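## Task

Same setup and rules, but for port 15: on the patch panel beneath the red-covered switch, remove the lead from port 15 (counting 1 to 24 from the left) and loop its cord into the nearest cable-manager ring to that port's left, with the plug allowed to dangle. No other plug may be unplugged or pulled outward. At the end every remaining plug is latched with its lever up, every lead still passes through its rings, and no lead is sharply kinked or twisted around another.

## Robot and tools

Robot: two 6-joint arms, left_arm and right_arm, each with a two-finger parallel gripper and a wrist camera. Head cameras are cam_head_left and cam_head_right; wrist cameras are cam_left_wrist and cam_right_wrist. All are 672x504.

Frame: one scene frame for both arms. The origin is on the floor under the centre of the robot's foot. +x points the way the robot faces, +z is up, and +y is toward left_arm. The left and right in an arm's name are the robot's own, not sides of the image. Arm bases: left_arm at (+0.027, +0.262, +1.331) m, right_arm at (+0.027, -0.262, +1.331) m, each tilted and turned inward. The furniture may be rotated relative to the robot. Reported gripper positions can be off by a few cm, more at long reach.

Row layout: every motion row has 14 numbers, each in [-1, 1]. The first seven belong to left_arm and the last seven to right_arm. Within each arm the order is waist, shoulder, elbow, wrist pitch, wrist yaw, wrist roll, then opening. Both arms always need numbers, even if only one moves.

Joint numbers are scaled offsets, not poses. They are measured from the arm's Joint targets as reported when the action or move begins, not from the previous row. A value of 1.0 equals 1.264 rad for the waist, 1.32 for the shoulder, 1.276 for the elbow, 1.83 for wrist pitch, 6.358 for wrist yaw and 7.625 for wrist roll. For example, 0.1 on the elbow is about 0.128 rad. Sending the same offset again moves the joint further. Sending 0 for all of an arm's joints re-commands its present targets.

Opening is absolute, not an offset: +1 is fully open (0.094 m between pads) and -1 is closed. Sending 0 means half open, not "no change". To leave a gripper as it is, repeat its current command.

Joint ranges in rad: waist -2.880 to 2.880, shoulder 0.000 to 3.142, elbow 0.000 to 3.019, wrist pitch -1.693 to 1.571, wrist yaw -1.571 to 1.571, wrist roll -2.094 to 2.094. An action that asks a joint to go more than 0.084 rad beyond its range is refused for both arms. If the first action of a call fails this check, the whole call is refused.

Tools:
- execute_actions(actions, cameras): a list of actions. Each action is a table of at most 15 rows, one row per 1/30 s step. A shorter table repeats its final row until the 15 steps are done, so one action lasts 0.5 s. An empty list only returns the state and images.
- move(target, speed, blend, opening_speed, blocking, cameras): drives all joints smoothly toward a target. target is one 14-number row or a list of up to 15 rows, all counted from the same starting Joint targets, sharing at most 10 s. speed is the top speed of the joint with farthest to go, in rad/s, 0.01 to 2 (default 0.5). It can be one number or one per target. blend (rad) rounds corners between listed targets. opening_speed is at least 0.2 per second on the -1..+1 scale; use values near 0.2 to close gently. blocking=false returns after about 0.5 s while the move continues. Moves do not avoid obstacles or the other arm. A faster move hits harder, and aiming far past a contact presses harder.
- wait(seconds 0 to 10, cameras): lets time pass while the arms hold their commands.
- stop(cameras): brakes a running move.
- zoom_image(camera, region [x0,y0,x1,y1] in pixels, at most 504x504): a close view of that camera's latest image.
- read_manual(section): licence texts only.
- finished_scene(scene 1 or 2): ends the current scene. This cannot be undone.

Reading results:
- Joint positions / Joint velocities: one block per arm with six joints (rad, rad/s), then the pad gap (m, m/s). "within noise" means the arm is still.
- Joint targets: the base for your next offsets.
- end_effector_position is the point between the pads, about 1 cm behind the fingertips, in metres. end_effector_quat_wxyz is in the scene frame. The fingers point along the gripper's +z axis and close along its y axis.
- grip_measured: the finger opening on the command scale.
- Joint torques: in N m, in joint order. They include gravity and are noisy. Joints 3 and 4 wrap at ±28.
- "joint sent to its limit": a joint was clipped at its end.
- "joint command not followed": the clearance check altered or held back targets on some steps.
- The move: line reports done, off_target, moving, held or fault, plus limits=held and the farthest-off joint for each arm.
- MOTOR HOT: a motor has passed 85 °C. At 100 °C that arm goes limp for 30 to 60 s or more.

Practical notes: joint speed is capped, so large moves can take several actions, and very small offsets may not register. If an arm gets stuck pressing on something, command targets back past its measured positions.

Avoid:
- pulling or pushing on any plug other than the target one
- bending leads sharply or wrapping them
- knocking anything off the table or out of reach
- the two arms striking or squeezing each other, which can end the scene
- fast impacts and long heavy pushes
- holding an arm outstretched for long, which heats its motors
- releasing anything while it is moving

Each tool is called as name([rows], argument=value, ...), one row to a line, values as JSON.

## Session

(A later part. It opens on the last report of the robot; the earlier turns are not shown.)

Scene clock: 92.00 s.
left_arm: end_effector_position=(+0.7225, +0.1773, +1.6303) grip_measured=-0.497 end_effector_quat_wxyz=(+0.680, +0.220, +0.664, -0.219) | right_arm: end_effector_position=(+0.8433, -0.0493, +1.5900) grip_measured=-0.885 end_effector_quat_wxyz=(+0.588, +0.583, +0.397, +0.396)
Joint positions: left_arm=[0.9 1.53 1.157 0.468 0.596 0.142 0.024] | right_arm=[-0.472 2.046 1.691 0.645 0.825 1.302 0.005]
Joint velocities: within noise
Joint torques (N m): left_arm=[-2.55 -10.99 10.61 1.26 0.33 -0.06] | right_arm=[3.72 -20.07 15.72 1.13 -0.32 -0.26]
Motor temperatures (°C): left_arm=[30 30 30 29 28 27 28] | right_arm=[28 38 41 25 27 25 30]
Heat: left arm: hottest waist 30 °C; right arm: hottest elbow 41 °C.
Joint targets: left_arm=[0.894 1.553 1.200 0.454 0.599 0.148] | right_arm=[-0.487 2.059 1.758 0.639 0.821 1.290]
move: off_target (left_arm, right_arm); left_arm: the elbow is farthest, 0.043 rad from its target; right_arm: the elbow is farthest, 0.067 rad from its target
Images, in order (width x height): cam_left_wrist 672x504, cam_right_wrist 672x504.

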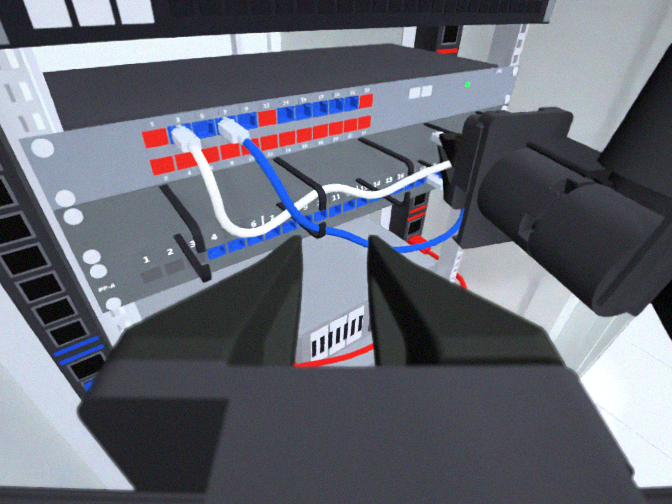

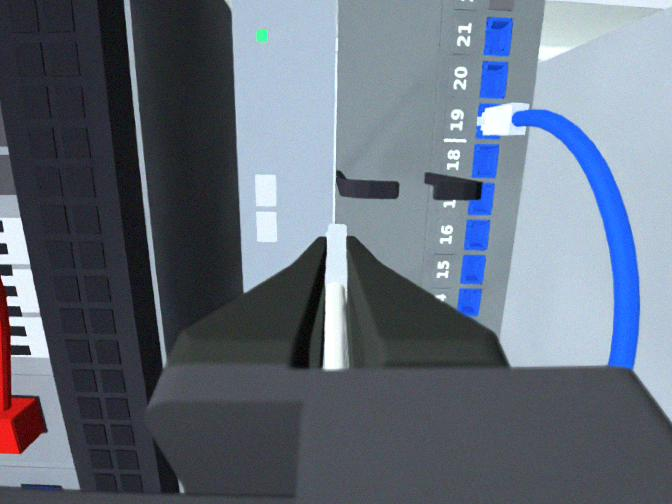

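move([
  [0,0,0,0,0,0,-0.5,-0.0015,0.0148,0.0074,0.0045,0,0,-0.92],
  [0,0,0,0,0,0,-0.5,-0.0055,0.0273,0.0368,-0.0115,-0.0002,0,-0.92],
], speed=0.15, blend=0.003, cameras=["cam_left_wrist", "cam_right_wrist"])

zoom_image(camera="cam_left_wrist", region=[340, 120, 540, 270])

Scene clock: 93.77 s.
left_arm: end_effector_position=(+0.7225, +0.1773, +1.6303) grip_measured=-0.497 end_effector_quat_wxyz=(+0.680, +0.220, +0.664, -0.219) | right_arm: end_effector_position=(+0.8561, -0.0485, +1.5786) grip_measured=-0.885 end_effector_quat_wxyz=(+0.589, +0.584, +0.400, +0.389)
Joint positions: left_arm=[0.9 1.53 1.157 0.468 0.596 0.142 0.024] | right_arm=[-0.481 2.086 1.739 0.623 0.824 1.302 0.005]
Joint velocities: within noise
Joint torques (N m): left_arm=[-2.55 -9.64 10.67 1.36 0.34 0.01] | right_arm=[3.96 -20.6 15.77 1.29 -0.32 -0.24]
Motor temperatures (°C): left_arm=[30 30 30 29 28 27 28] | right_arm=[28 39 41 25 27 25 30]
Heat: left arm: hottest waist 30 °C; right arm: hottest elbow 41 °C.
Joint targets: left_arm=[0.894 1.553 1.200 0.454 0.599 0.148] | right_arm=[-0.494 2.095 1.805 0.618 0.819 1.290]
move: off_target (left_arm, right_arm); left_arm: the elbow is farthest, 0.043 rad from its target; right_arm: the elbow is farthest, 0.066 rad from its target
Images, in order (width x height): cam_left_wrist 672x504, cam_right_wrist 672x504.

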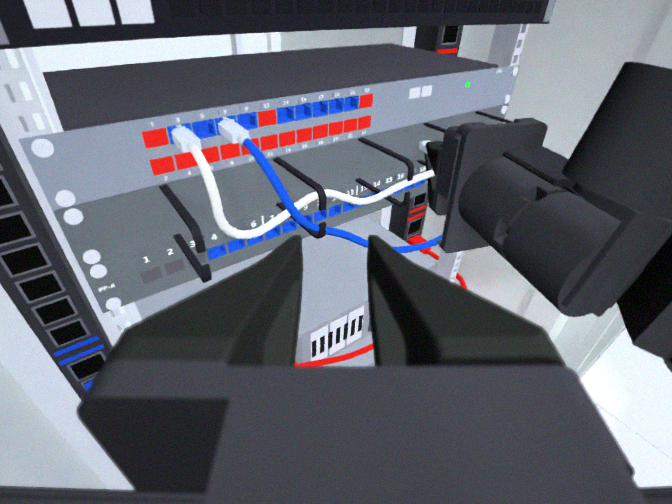

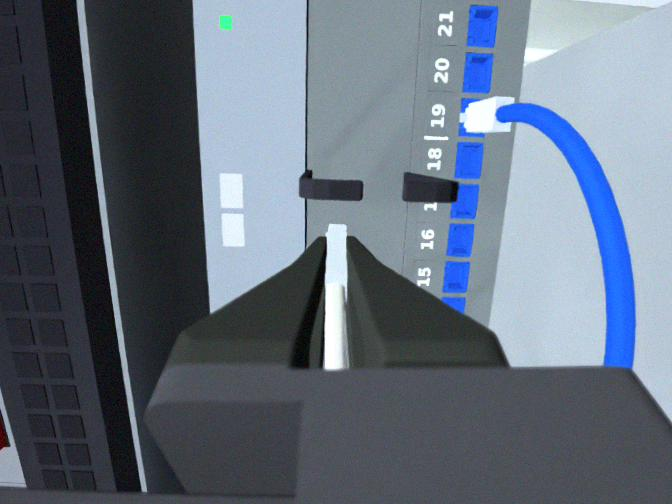

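Scaled by 2.520 from the camera's 672x504 image, which has a finer 960x720 frame.

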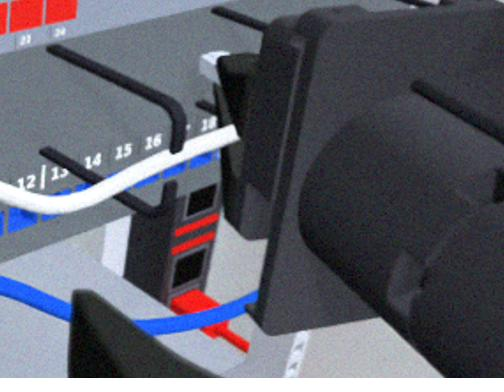

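zoom_image(camera="cam_left_wrist", region=[380, 150, 450, 215])

Scaled by 7.200 from the camera's 672x504 image, which has a finer 960x720 frame.

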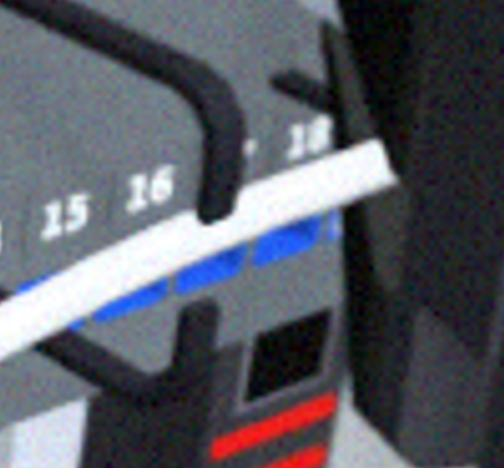

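move(target=[0,0,0,0,0,0,-0.5,-0.0047,0.0235,0.04,-0.0104,-0.0011,0,-0.92], speed=0.15, cameras=["cam_left_wrist", "cam_right_wrist"])

zoom_image(camera="cam_left_wrist", region=[360, 140, 450, 215])

Scene clock: 95.30 s.
left_arm: end_effector_position=(+0.7225, +0.1773, +1.6303) grip_measured=-0.497 end_effector_quat_wxyz=(+0.680, +0.220, +0.664, -0.219) | right_arm: end_effector_position=(+0.8678, -0.0476, +1.5767) grip_measured=-0.885 end_effector_quat_wxyz=(+0.589, +0.584, +0.400, +0.389)
Joint positions: left_arm=[0.9 1.53 1.157 0.468 0.596 0.142 0.024] | right_arm=[-0.487 2.115 1.787 0.604 0.817 1.302 0.005]
Joint velocities: within noise
Joint torques (N m): left_arm=[-3.02 -10.34 10.66 1.36 0.39 -0.04] | right_arm=[4.25 -21.07 16.03 1.14 -0.34 -0.26]
Motor temperatures (°C): left_arm=[30 30 30 29 28 27 28] | right_arm=[28 39 41 25 27 25 30]
Heat: left arm: hottest waist 30 °C; right arm: hottest elbow 41 °C.
Joint targets: left_arm=[0.894 1.553 1.200 0.454 0.599 0.148] | right_arm=[-0.500 2.126 1.856 0.599 0.812 1.290]
move: off_target (left_arm, right_arm); left_arm: the elbow is farthest, 0.043 rad from its target; right_arm: the elbow is farthest, 0.069 rad from its target
Images, in order (width x height): cam_left_wrist 672x504, cam_right_wrist 672x504.

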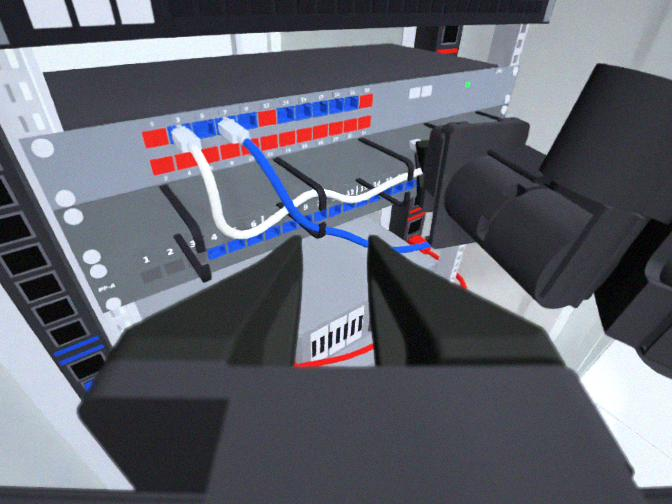

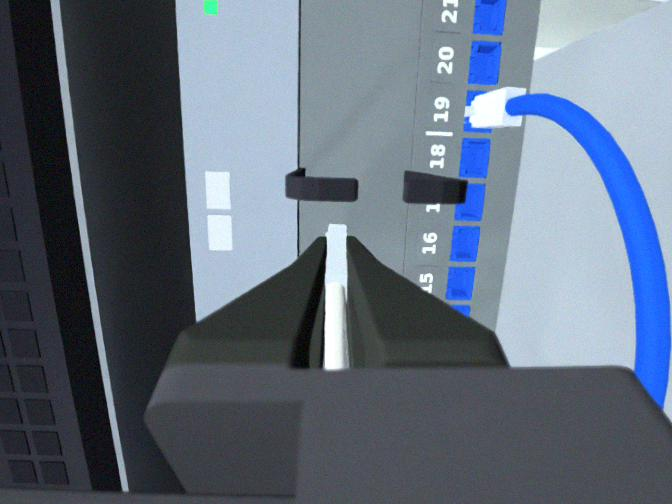

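Scaled by 5.600 from the camera's 672x504 image, which has a finer 960x720 frame.

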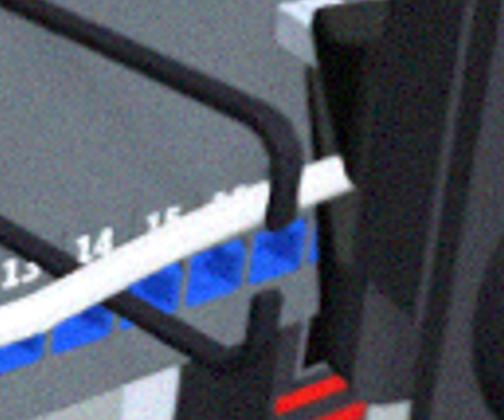

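move(target=[0,0,0,0,0,0,-0.5,-0.004,0.022,-0.0752,0.0426,-0.0008,0,-0.92], speed=0.2, cameras=["cam_left_wrist", "cam_right_wrist"])

zoom_image(camera="cam_left_wrist", region=[260, 130, 450, 250])

Scene clock: 97.33 s.
left_arm: end_effector_position=(+0.7225, +0.1773, +1.6303) grip_measured=-0.497 end_effector_quat_wxyz=(+0.680, +0.220, +0.664, -0.219) | right_arm: end_effector_position=(+0.8656, -0.0468, +1.5498) grip_measured=-0.885 end_effector_quat_wxyz=(+0.590, +0.583, +0.400, +0.391)
Joint positions: left_arm=[0.9 1.53 1.157 0.468 0.596 0.142 0.024] | right_arm=[-0.492 2.144 1.76 0.662 0.81 1.302 0.005]
Joint velocities: within noise
Joint torques (N m): left_arm=[-2.73 -10.11 10.55 1.28 0.37 -0.05] | right_arm=[3.9 -20.89 9.8 2.09 -0.27 -0.27]
Motor temperatures (°C): left_arm=[30 30 31 29 28 27 28] | right_arm=[28 38 41 25 27 25 30]
Heat: left arm: hottest elbow 31 °C; right arm: hottest elbow 41 °C.
Joint targets: left_arm=[0.894 1.553 1.200 0.454 0.599 0.148] | right_arm=[-0.505 2.155 1.760 0.677 0.807 1.290]
move: off_target (left_arm); left_arm: the elbow is farthest, 0.043 rad from its target
Images, in order (width x height): cam_left_wrist 672x504, cam_right_wrist 672x504.

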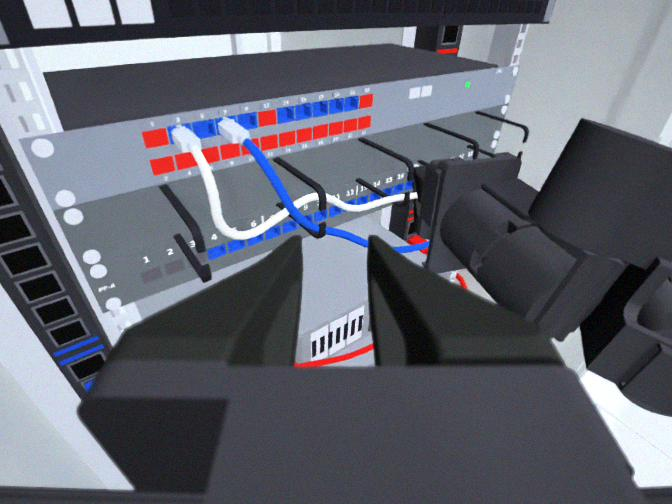

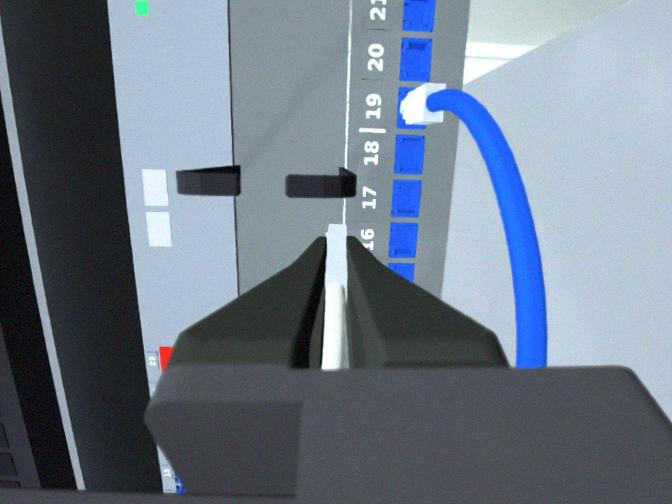

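Scaled by 2.653 from the camera's 672x504 image, which has a finer 960x720 frame.

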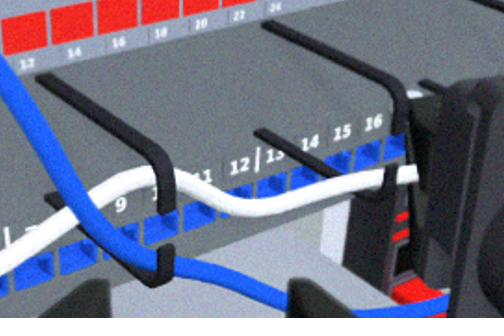

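zoom_image(camera="cam_left_wrist", region=[370, 150, 450, 220])

Scaled by 6.300 from the camera's 672x504 image, which has a finer 960x720 frame.

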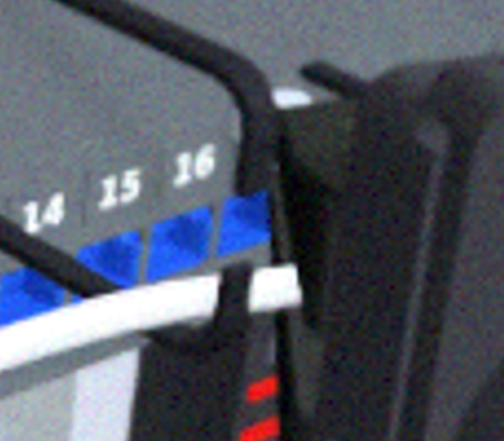

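move([
  [0,0,0,0,0,0,-0.5,0,0,0,0,0,0,-0.6],
  [0,0,0,0,0,0,-0.5,0,0,0,0,0,0,-0.4],
], opening_speed=0.25, cameras=["cam_left_wrist", "cam_right_wrist"])

zoom_image(camera="cam_left_wrist", region=[370, 150, 450, 220])

Scene clock: 100.87 s.
left_arm: end_effector_position=(+0.7225, +0.1773, +1.6303) grip_measured=-0.497 end_effector_quat_wxyz=(+0.680, +0.220, +0.664, -0.219) | right_arm: end_effector_position=(+0.8656, -0.0467, +1.5499) grip_measured=-0.403 end_effector_quat_wxyz=(+0.590, +0.582, +0.400, +0.391)
Joint positions: left_arm=[0.9 1.53 1.157 0.468 0.596 0.142 0.024] | right_arm=[-0.492 2.144 1.76 0.662 0.81 1.302 0.028]
Joint velocities: within noise
Joint torques (N m): left_arm=[-2.78 -10.64 10.55 1.47 0.39 -0.06] | right_arm=[4.25 -21.19 9.8 2.02 -0.24 -0.26]
Motor temperatures (°C): left_arm=[30 30 31 29 28 27 28] | right_arm=[28 38 41 25 27 25 30]
Heat: left arm: hottest elbow 31 °C; right arm: hottest elbow 41 °C.
Joint targets: left_arm=[0.894 1.553 1.200 0.454 0.599 0.148] | right_arm=[-0.505 2.155 1.760 0.677 0.807 1.290]
move: off_target (left_arm); left_arm: the elbow is farthest, 0.043 rad from its target
Images, in order (width x height): cam_left_wrist 672x504, cam_right_wrist 672x504.

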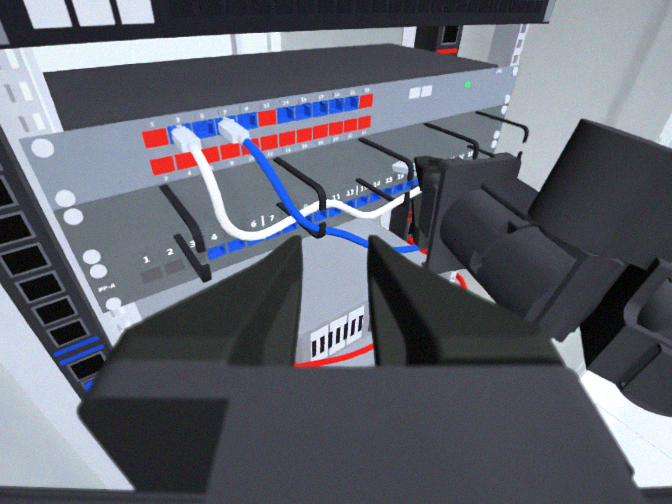

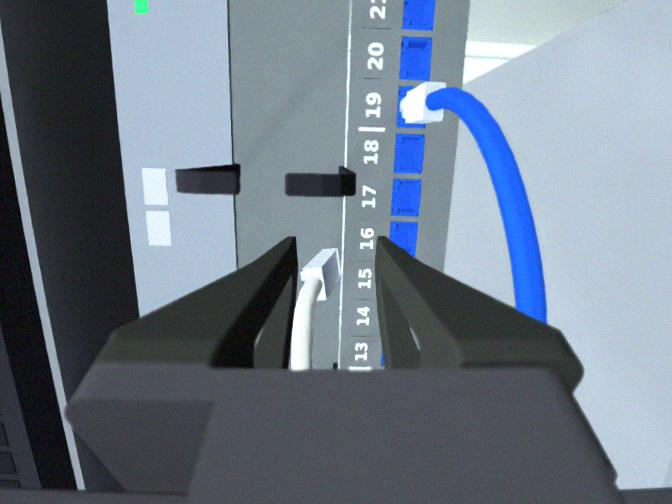

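Scaled by 6.300 from the camera's 672x504 image, which has a finer 960x720 frame.

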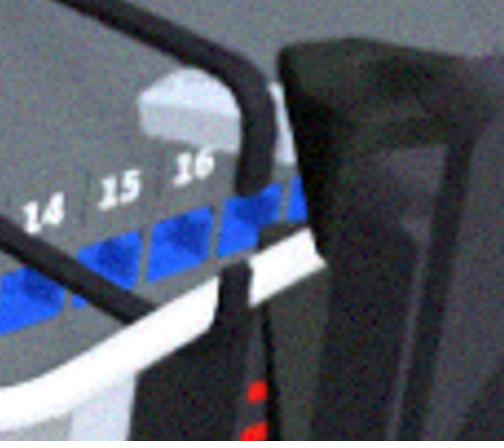

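move([
  [0,0,0,0,0,0,-0.5,0.026,-0.0333,0,0,0,0,-0.4],
  [0,0,0,0,0,0,-0.5,0.057,-0.122,-0.1787,0.0669,0.0071,0,-0.4],
], speed=0.25, cameras=["cam_left_wrist", "cam_right_wrist"])

zoom_image(camera="cam_left_wrist", region=[260, 130, 450, 250])

Scene clock: 103.50 s.
left_arm: end_effector_position=(+0.7225, +0.1773, +1.6303) grip_measured=-0.497 end_effector_quat_wxyz=(+0.680, +0.220, +0.664, -0.219) | right_arm: end_effector_position=(+0.8064, -0.0473, +1.5479) grip_measured=-0.402 end_effector_quat_wxyz=(+0.587, +0.587, +0.397, +0.393)
Joint positions: left_arm=[0.9 1.53 1.157 0.468 0.596 0.142 0.024] | right_arm=[-0.455 2.03 1.533 0.782 0.85 1.302 0.028]
Joint velocities: within noise
Joint torques (N m): left_arm=[-2.49 -10.52 10.85 1.36 0.38 -0.02] | right_arm=[6.59 -23 9.17 2.15 -0.05 -0.25]
Motor temperatures (°C): left_arm=[30 31 32 29 28 27 28] | right_arm=[28 39 41 25 27 25 30]
Heat: left arm: hottest elbow 32 °C; right arm: hottest elbow 41 °C.
Joint targets: left_arm=[0.894 1.553 1.200 0.454 0.599 0.148] | right_arm=[-0.433 1.994 1.532 0.799 0.853 1.290]
move: off_target (left_arm, right_arm); left_arm: the elbow is farthest, 0.043 rad from its target; right_arm: the shoulder is farthest, 0.036 rad from its target
Images, in order (width x height): cam_left_wrist 672x504, cam_right_wrist 672x504.

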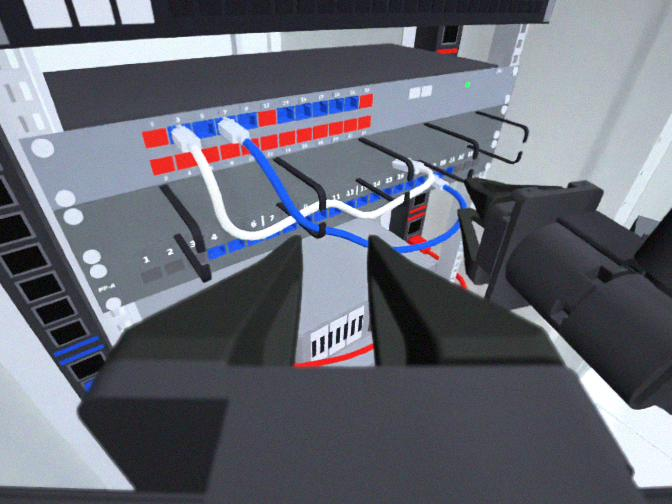

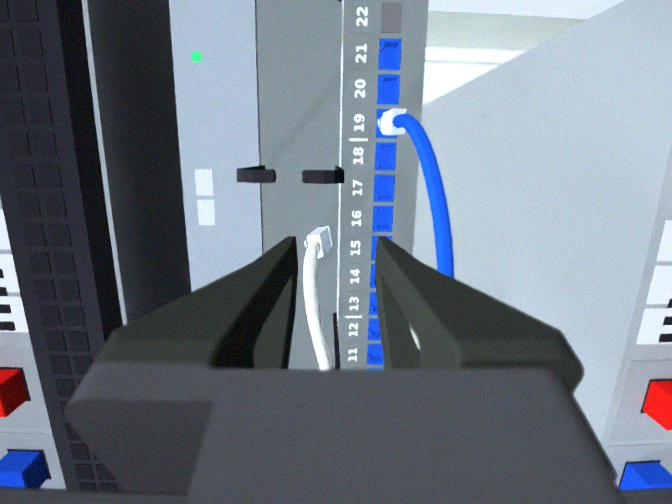

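Scaled by 2.653 from the camera's 672x504 image, which has a finer 960x720 frame.

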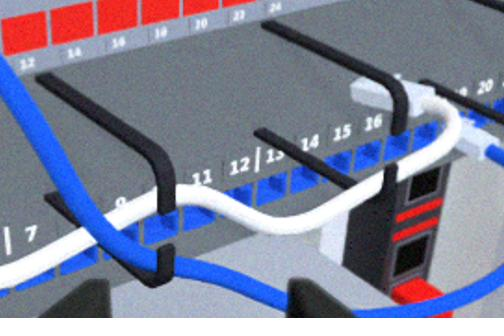

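move([
  [0,0,0,0,0,0,-0.5,0.0237,-0.0606,-0.145,0.0574,0.0044,0,-0.4],
  [0,0,0,0,0,0,-0.5,-0.43,-0.0606,-0.145,0.0574,0.0044,0,-0.4],
], speed=[0.4,0.9], blend=0.02, cameras=["cam_left_wrist", "cam_head_left", "cam_head_right"])

zoom_image(camera="cam_left_wrist", region=[330, 120, 520, 240])

zoom_image(camera="cam_head_left", region=[190, 120, 450, 240])

Scene clock: 105.50 s.
left_arm: end_effector_position=(+0.7225, +0.1773, +1.6303) grip_measured=-0.497 end_effector_quat_wxyz=(+0.680, +0.220, +0.664, -0.219) | right_arm: end_effector_position=(+0.7928, -0.3375, +1.4989) grip_measured=-0.402 end_effector_quat_wxyz=(+0.657, +0.640, +0.307, +0.255)
Joint positions: left_arm=[0.9 1.53 1.157 0.468 0.596 0.142 0.024] | right_arm=[-0.832 1.947 1.344 0.886 0.845 1.305 0.028]
Joint velocities: within noise
Joint torques (N m): left_arm=[-2.78 -10.99 10.63 1.2 0.37 -0.05] | right_arm=[-8.29 -21.71 8.57 2.13 1.26 -0.27]
Motor temperatures (°C): left_arm=[30 31 32 29 28 27 28] | right_arm=[28 39 41 25 27 25 30]
Heat: left arm: hottest elbow 32 °C; right arm: hottest elbow 41 °C.
Joint targets: left_arm=[0.894 1.553 1.200 0.454 0.599 0.148] | right_arm=[-0.972 1.915 1.347 0.904 0.879 1.291]
move: off_target (left_arm, right_arm); left_arm: the elbow is farthest, 0.043 rad from its target; right_arm: the waist is farthest, 0.144 rad from its target
Images, in order (width x height): cam_head_left 672x504, cam_head_right 672x504, cam_left_wrist 672x504.

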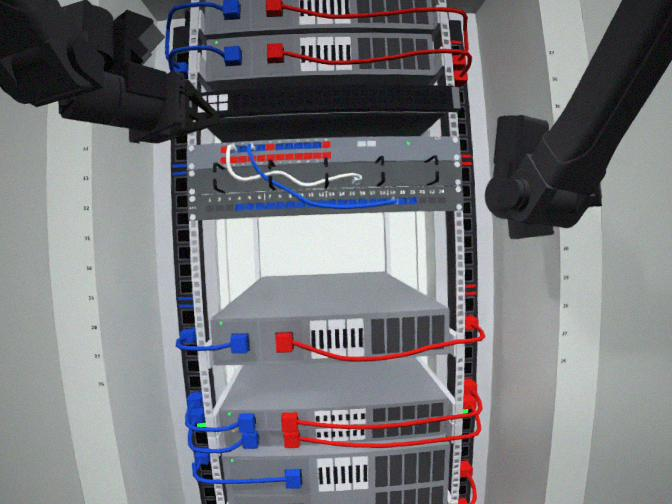

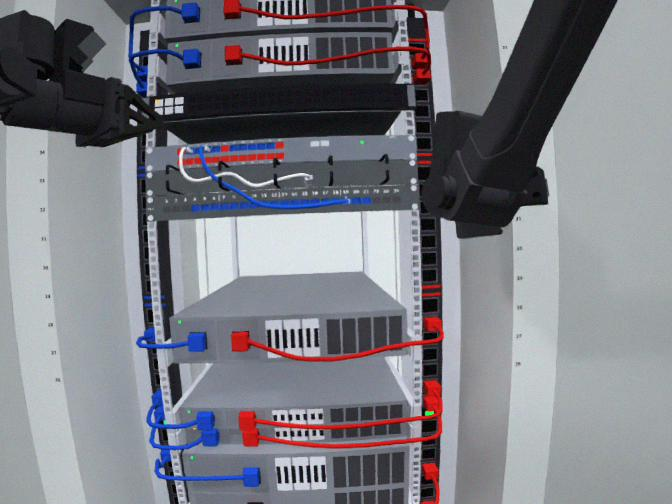

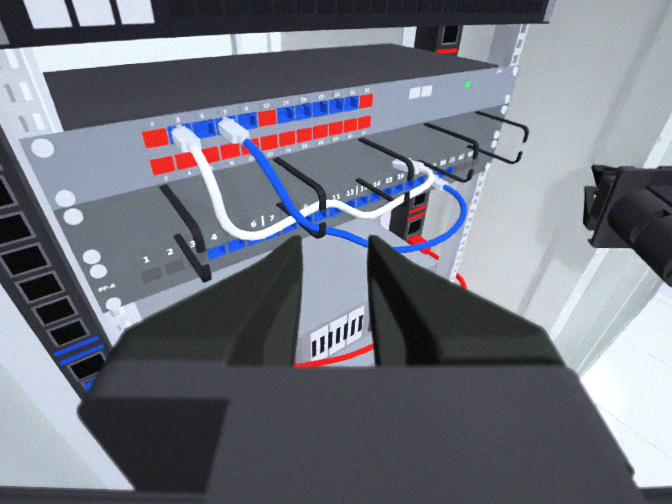

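Scaled by 2.653 from the camera's 672x504 image, which has a finer 960x720 frame.

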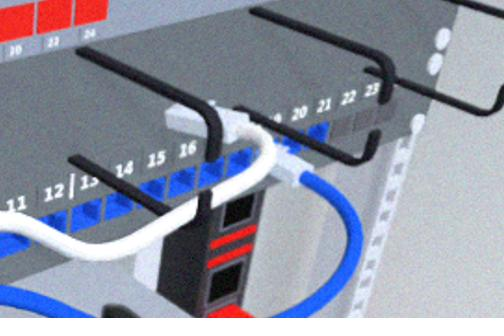

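Scaled by 1.938 from the camera's 672x504 image, which has a finer 960x720 frame.

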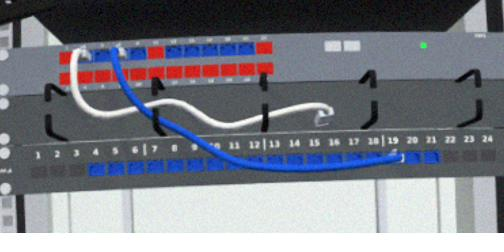

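zoom_image(camera="cam_head_left", region=[310, 155, 390, 215])

zoom_image(camera="cam_left_wrist", region=[360, 130, 460, 220])

Scaled by 6.300 from the camera's 672x504 image, which has a finer 960x720 frame.

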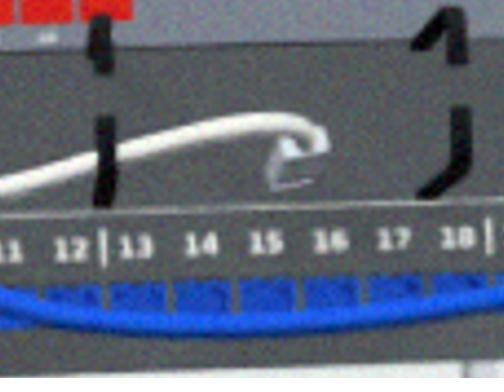

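Scaled by 5.040 from the camera's 672x504 image, which has a finer 960x720 frame.

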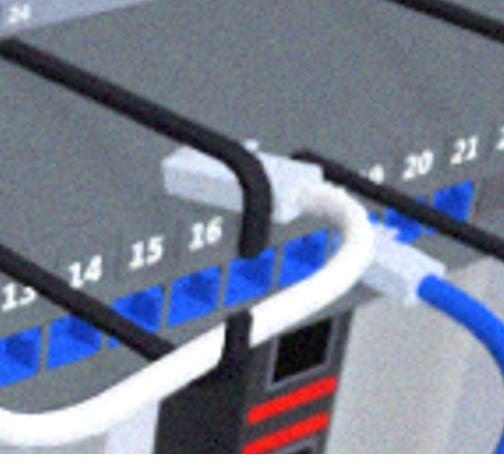

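wait(seconds=1, cameras=["cam_left_wrist", "cam_head_left"])

zoom_image(camera="cam_left_wrist", region=[360, 130, 460, 220])

zoom_image(camera="cam_left_wrist", region=[160, 120, 340, 260])

Scene clock: 107.33 s.
left_arm: end_effector_position=(+0.7225, +0.1773, +1.6303) grip_measured=-0.497 end_effector_quat_wxyz=(+0.680, +0.220, +0.664, -0.219) | right_arm: end_effector_position=(+0.7928, -0.3377, +1.4989) grip_measured=-0.402 end_effector_quat_wxyz=(+0.657, +0.640, +0.307, +0.255)
Joint positions: left_arm=[0.9 1.53 1.157 0.468 0.596 0.142 0.024] | right_arm=[-0.833 1.947 1.344 0.886 0.845 1.305 0.028]
Joint velocities: within noise
Joint torques (N m): left_arm=[-2.55 -11.4 10.54 1.46 0.35 -0.05] | right_arm=[-8.88 -21.83 8.57 2.17 1.29 -0.3]
Motor temperatures (°C): left_arm=[30 31 32 29 28 27 28] | right_arm=[28 39 40 25 27 25 30]
Heat: left arm: hottest elbow 32 °C; right arm: hottest elbow 40 °C.
Joint targets: left_arm=[0.894 1.553 1.200 0.454 0.599 0.148] | right_arm=[-0.972 1.915 1.347 0.904 0.879 1.291]
Tool commands: left_gripper/opening=-0.5 right_gripper/opening=-0.4
wait: 1.00 s; at rest from the start
Images, in order (width x height): cam_head_left 672x504, cam_left_wrist 672x504.

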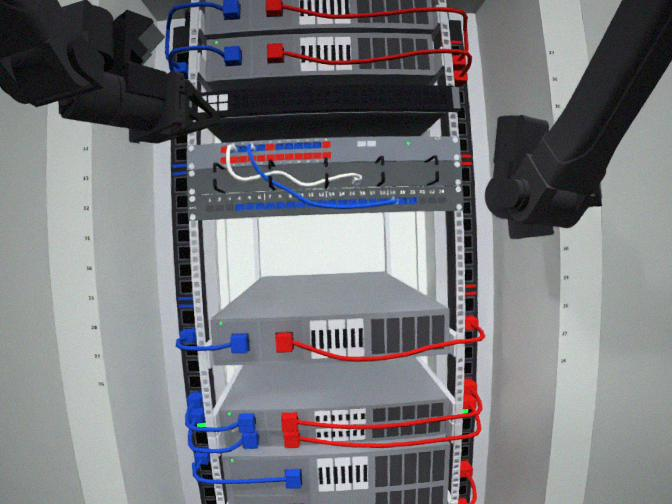

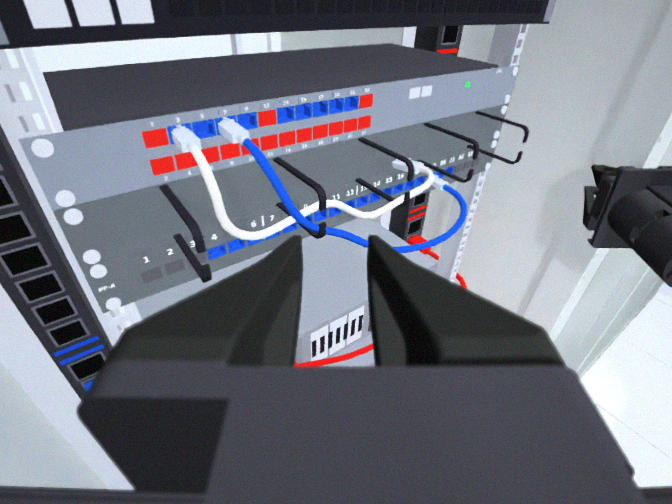

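Scaled by 5.040 from the camera's 672x504 image, which has a finer 960x720 frame.

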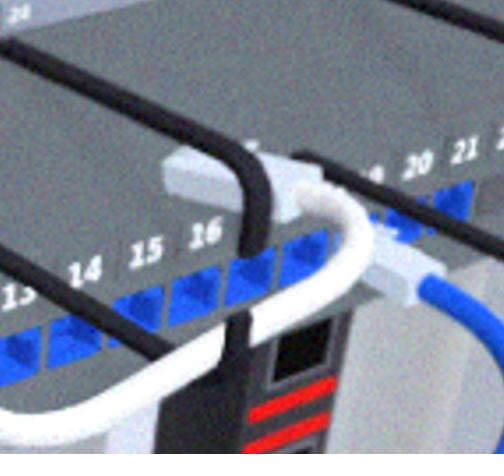

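Scaled by 2.800 from the camera's 672x504 image, which has a finer 960x720 frame.

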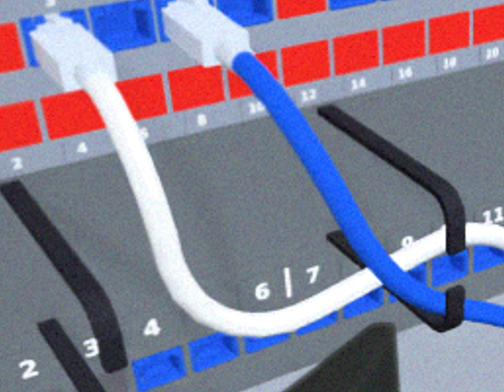

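finished_scene(scene=2)

The scene is finished: the task was done.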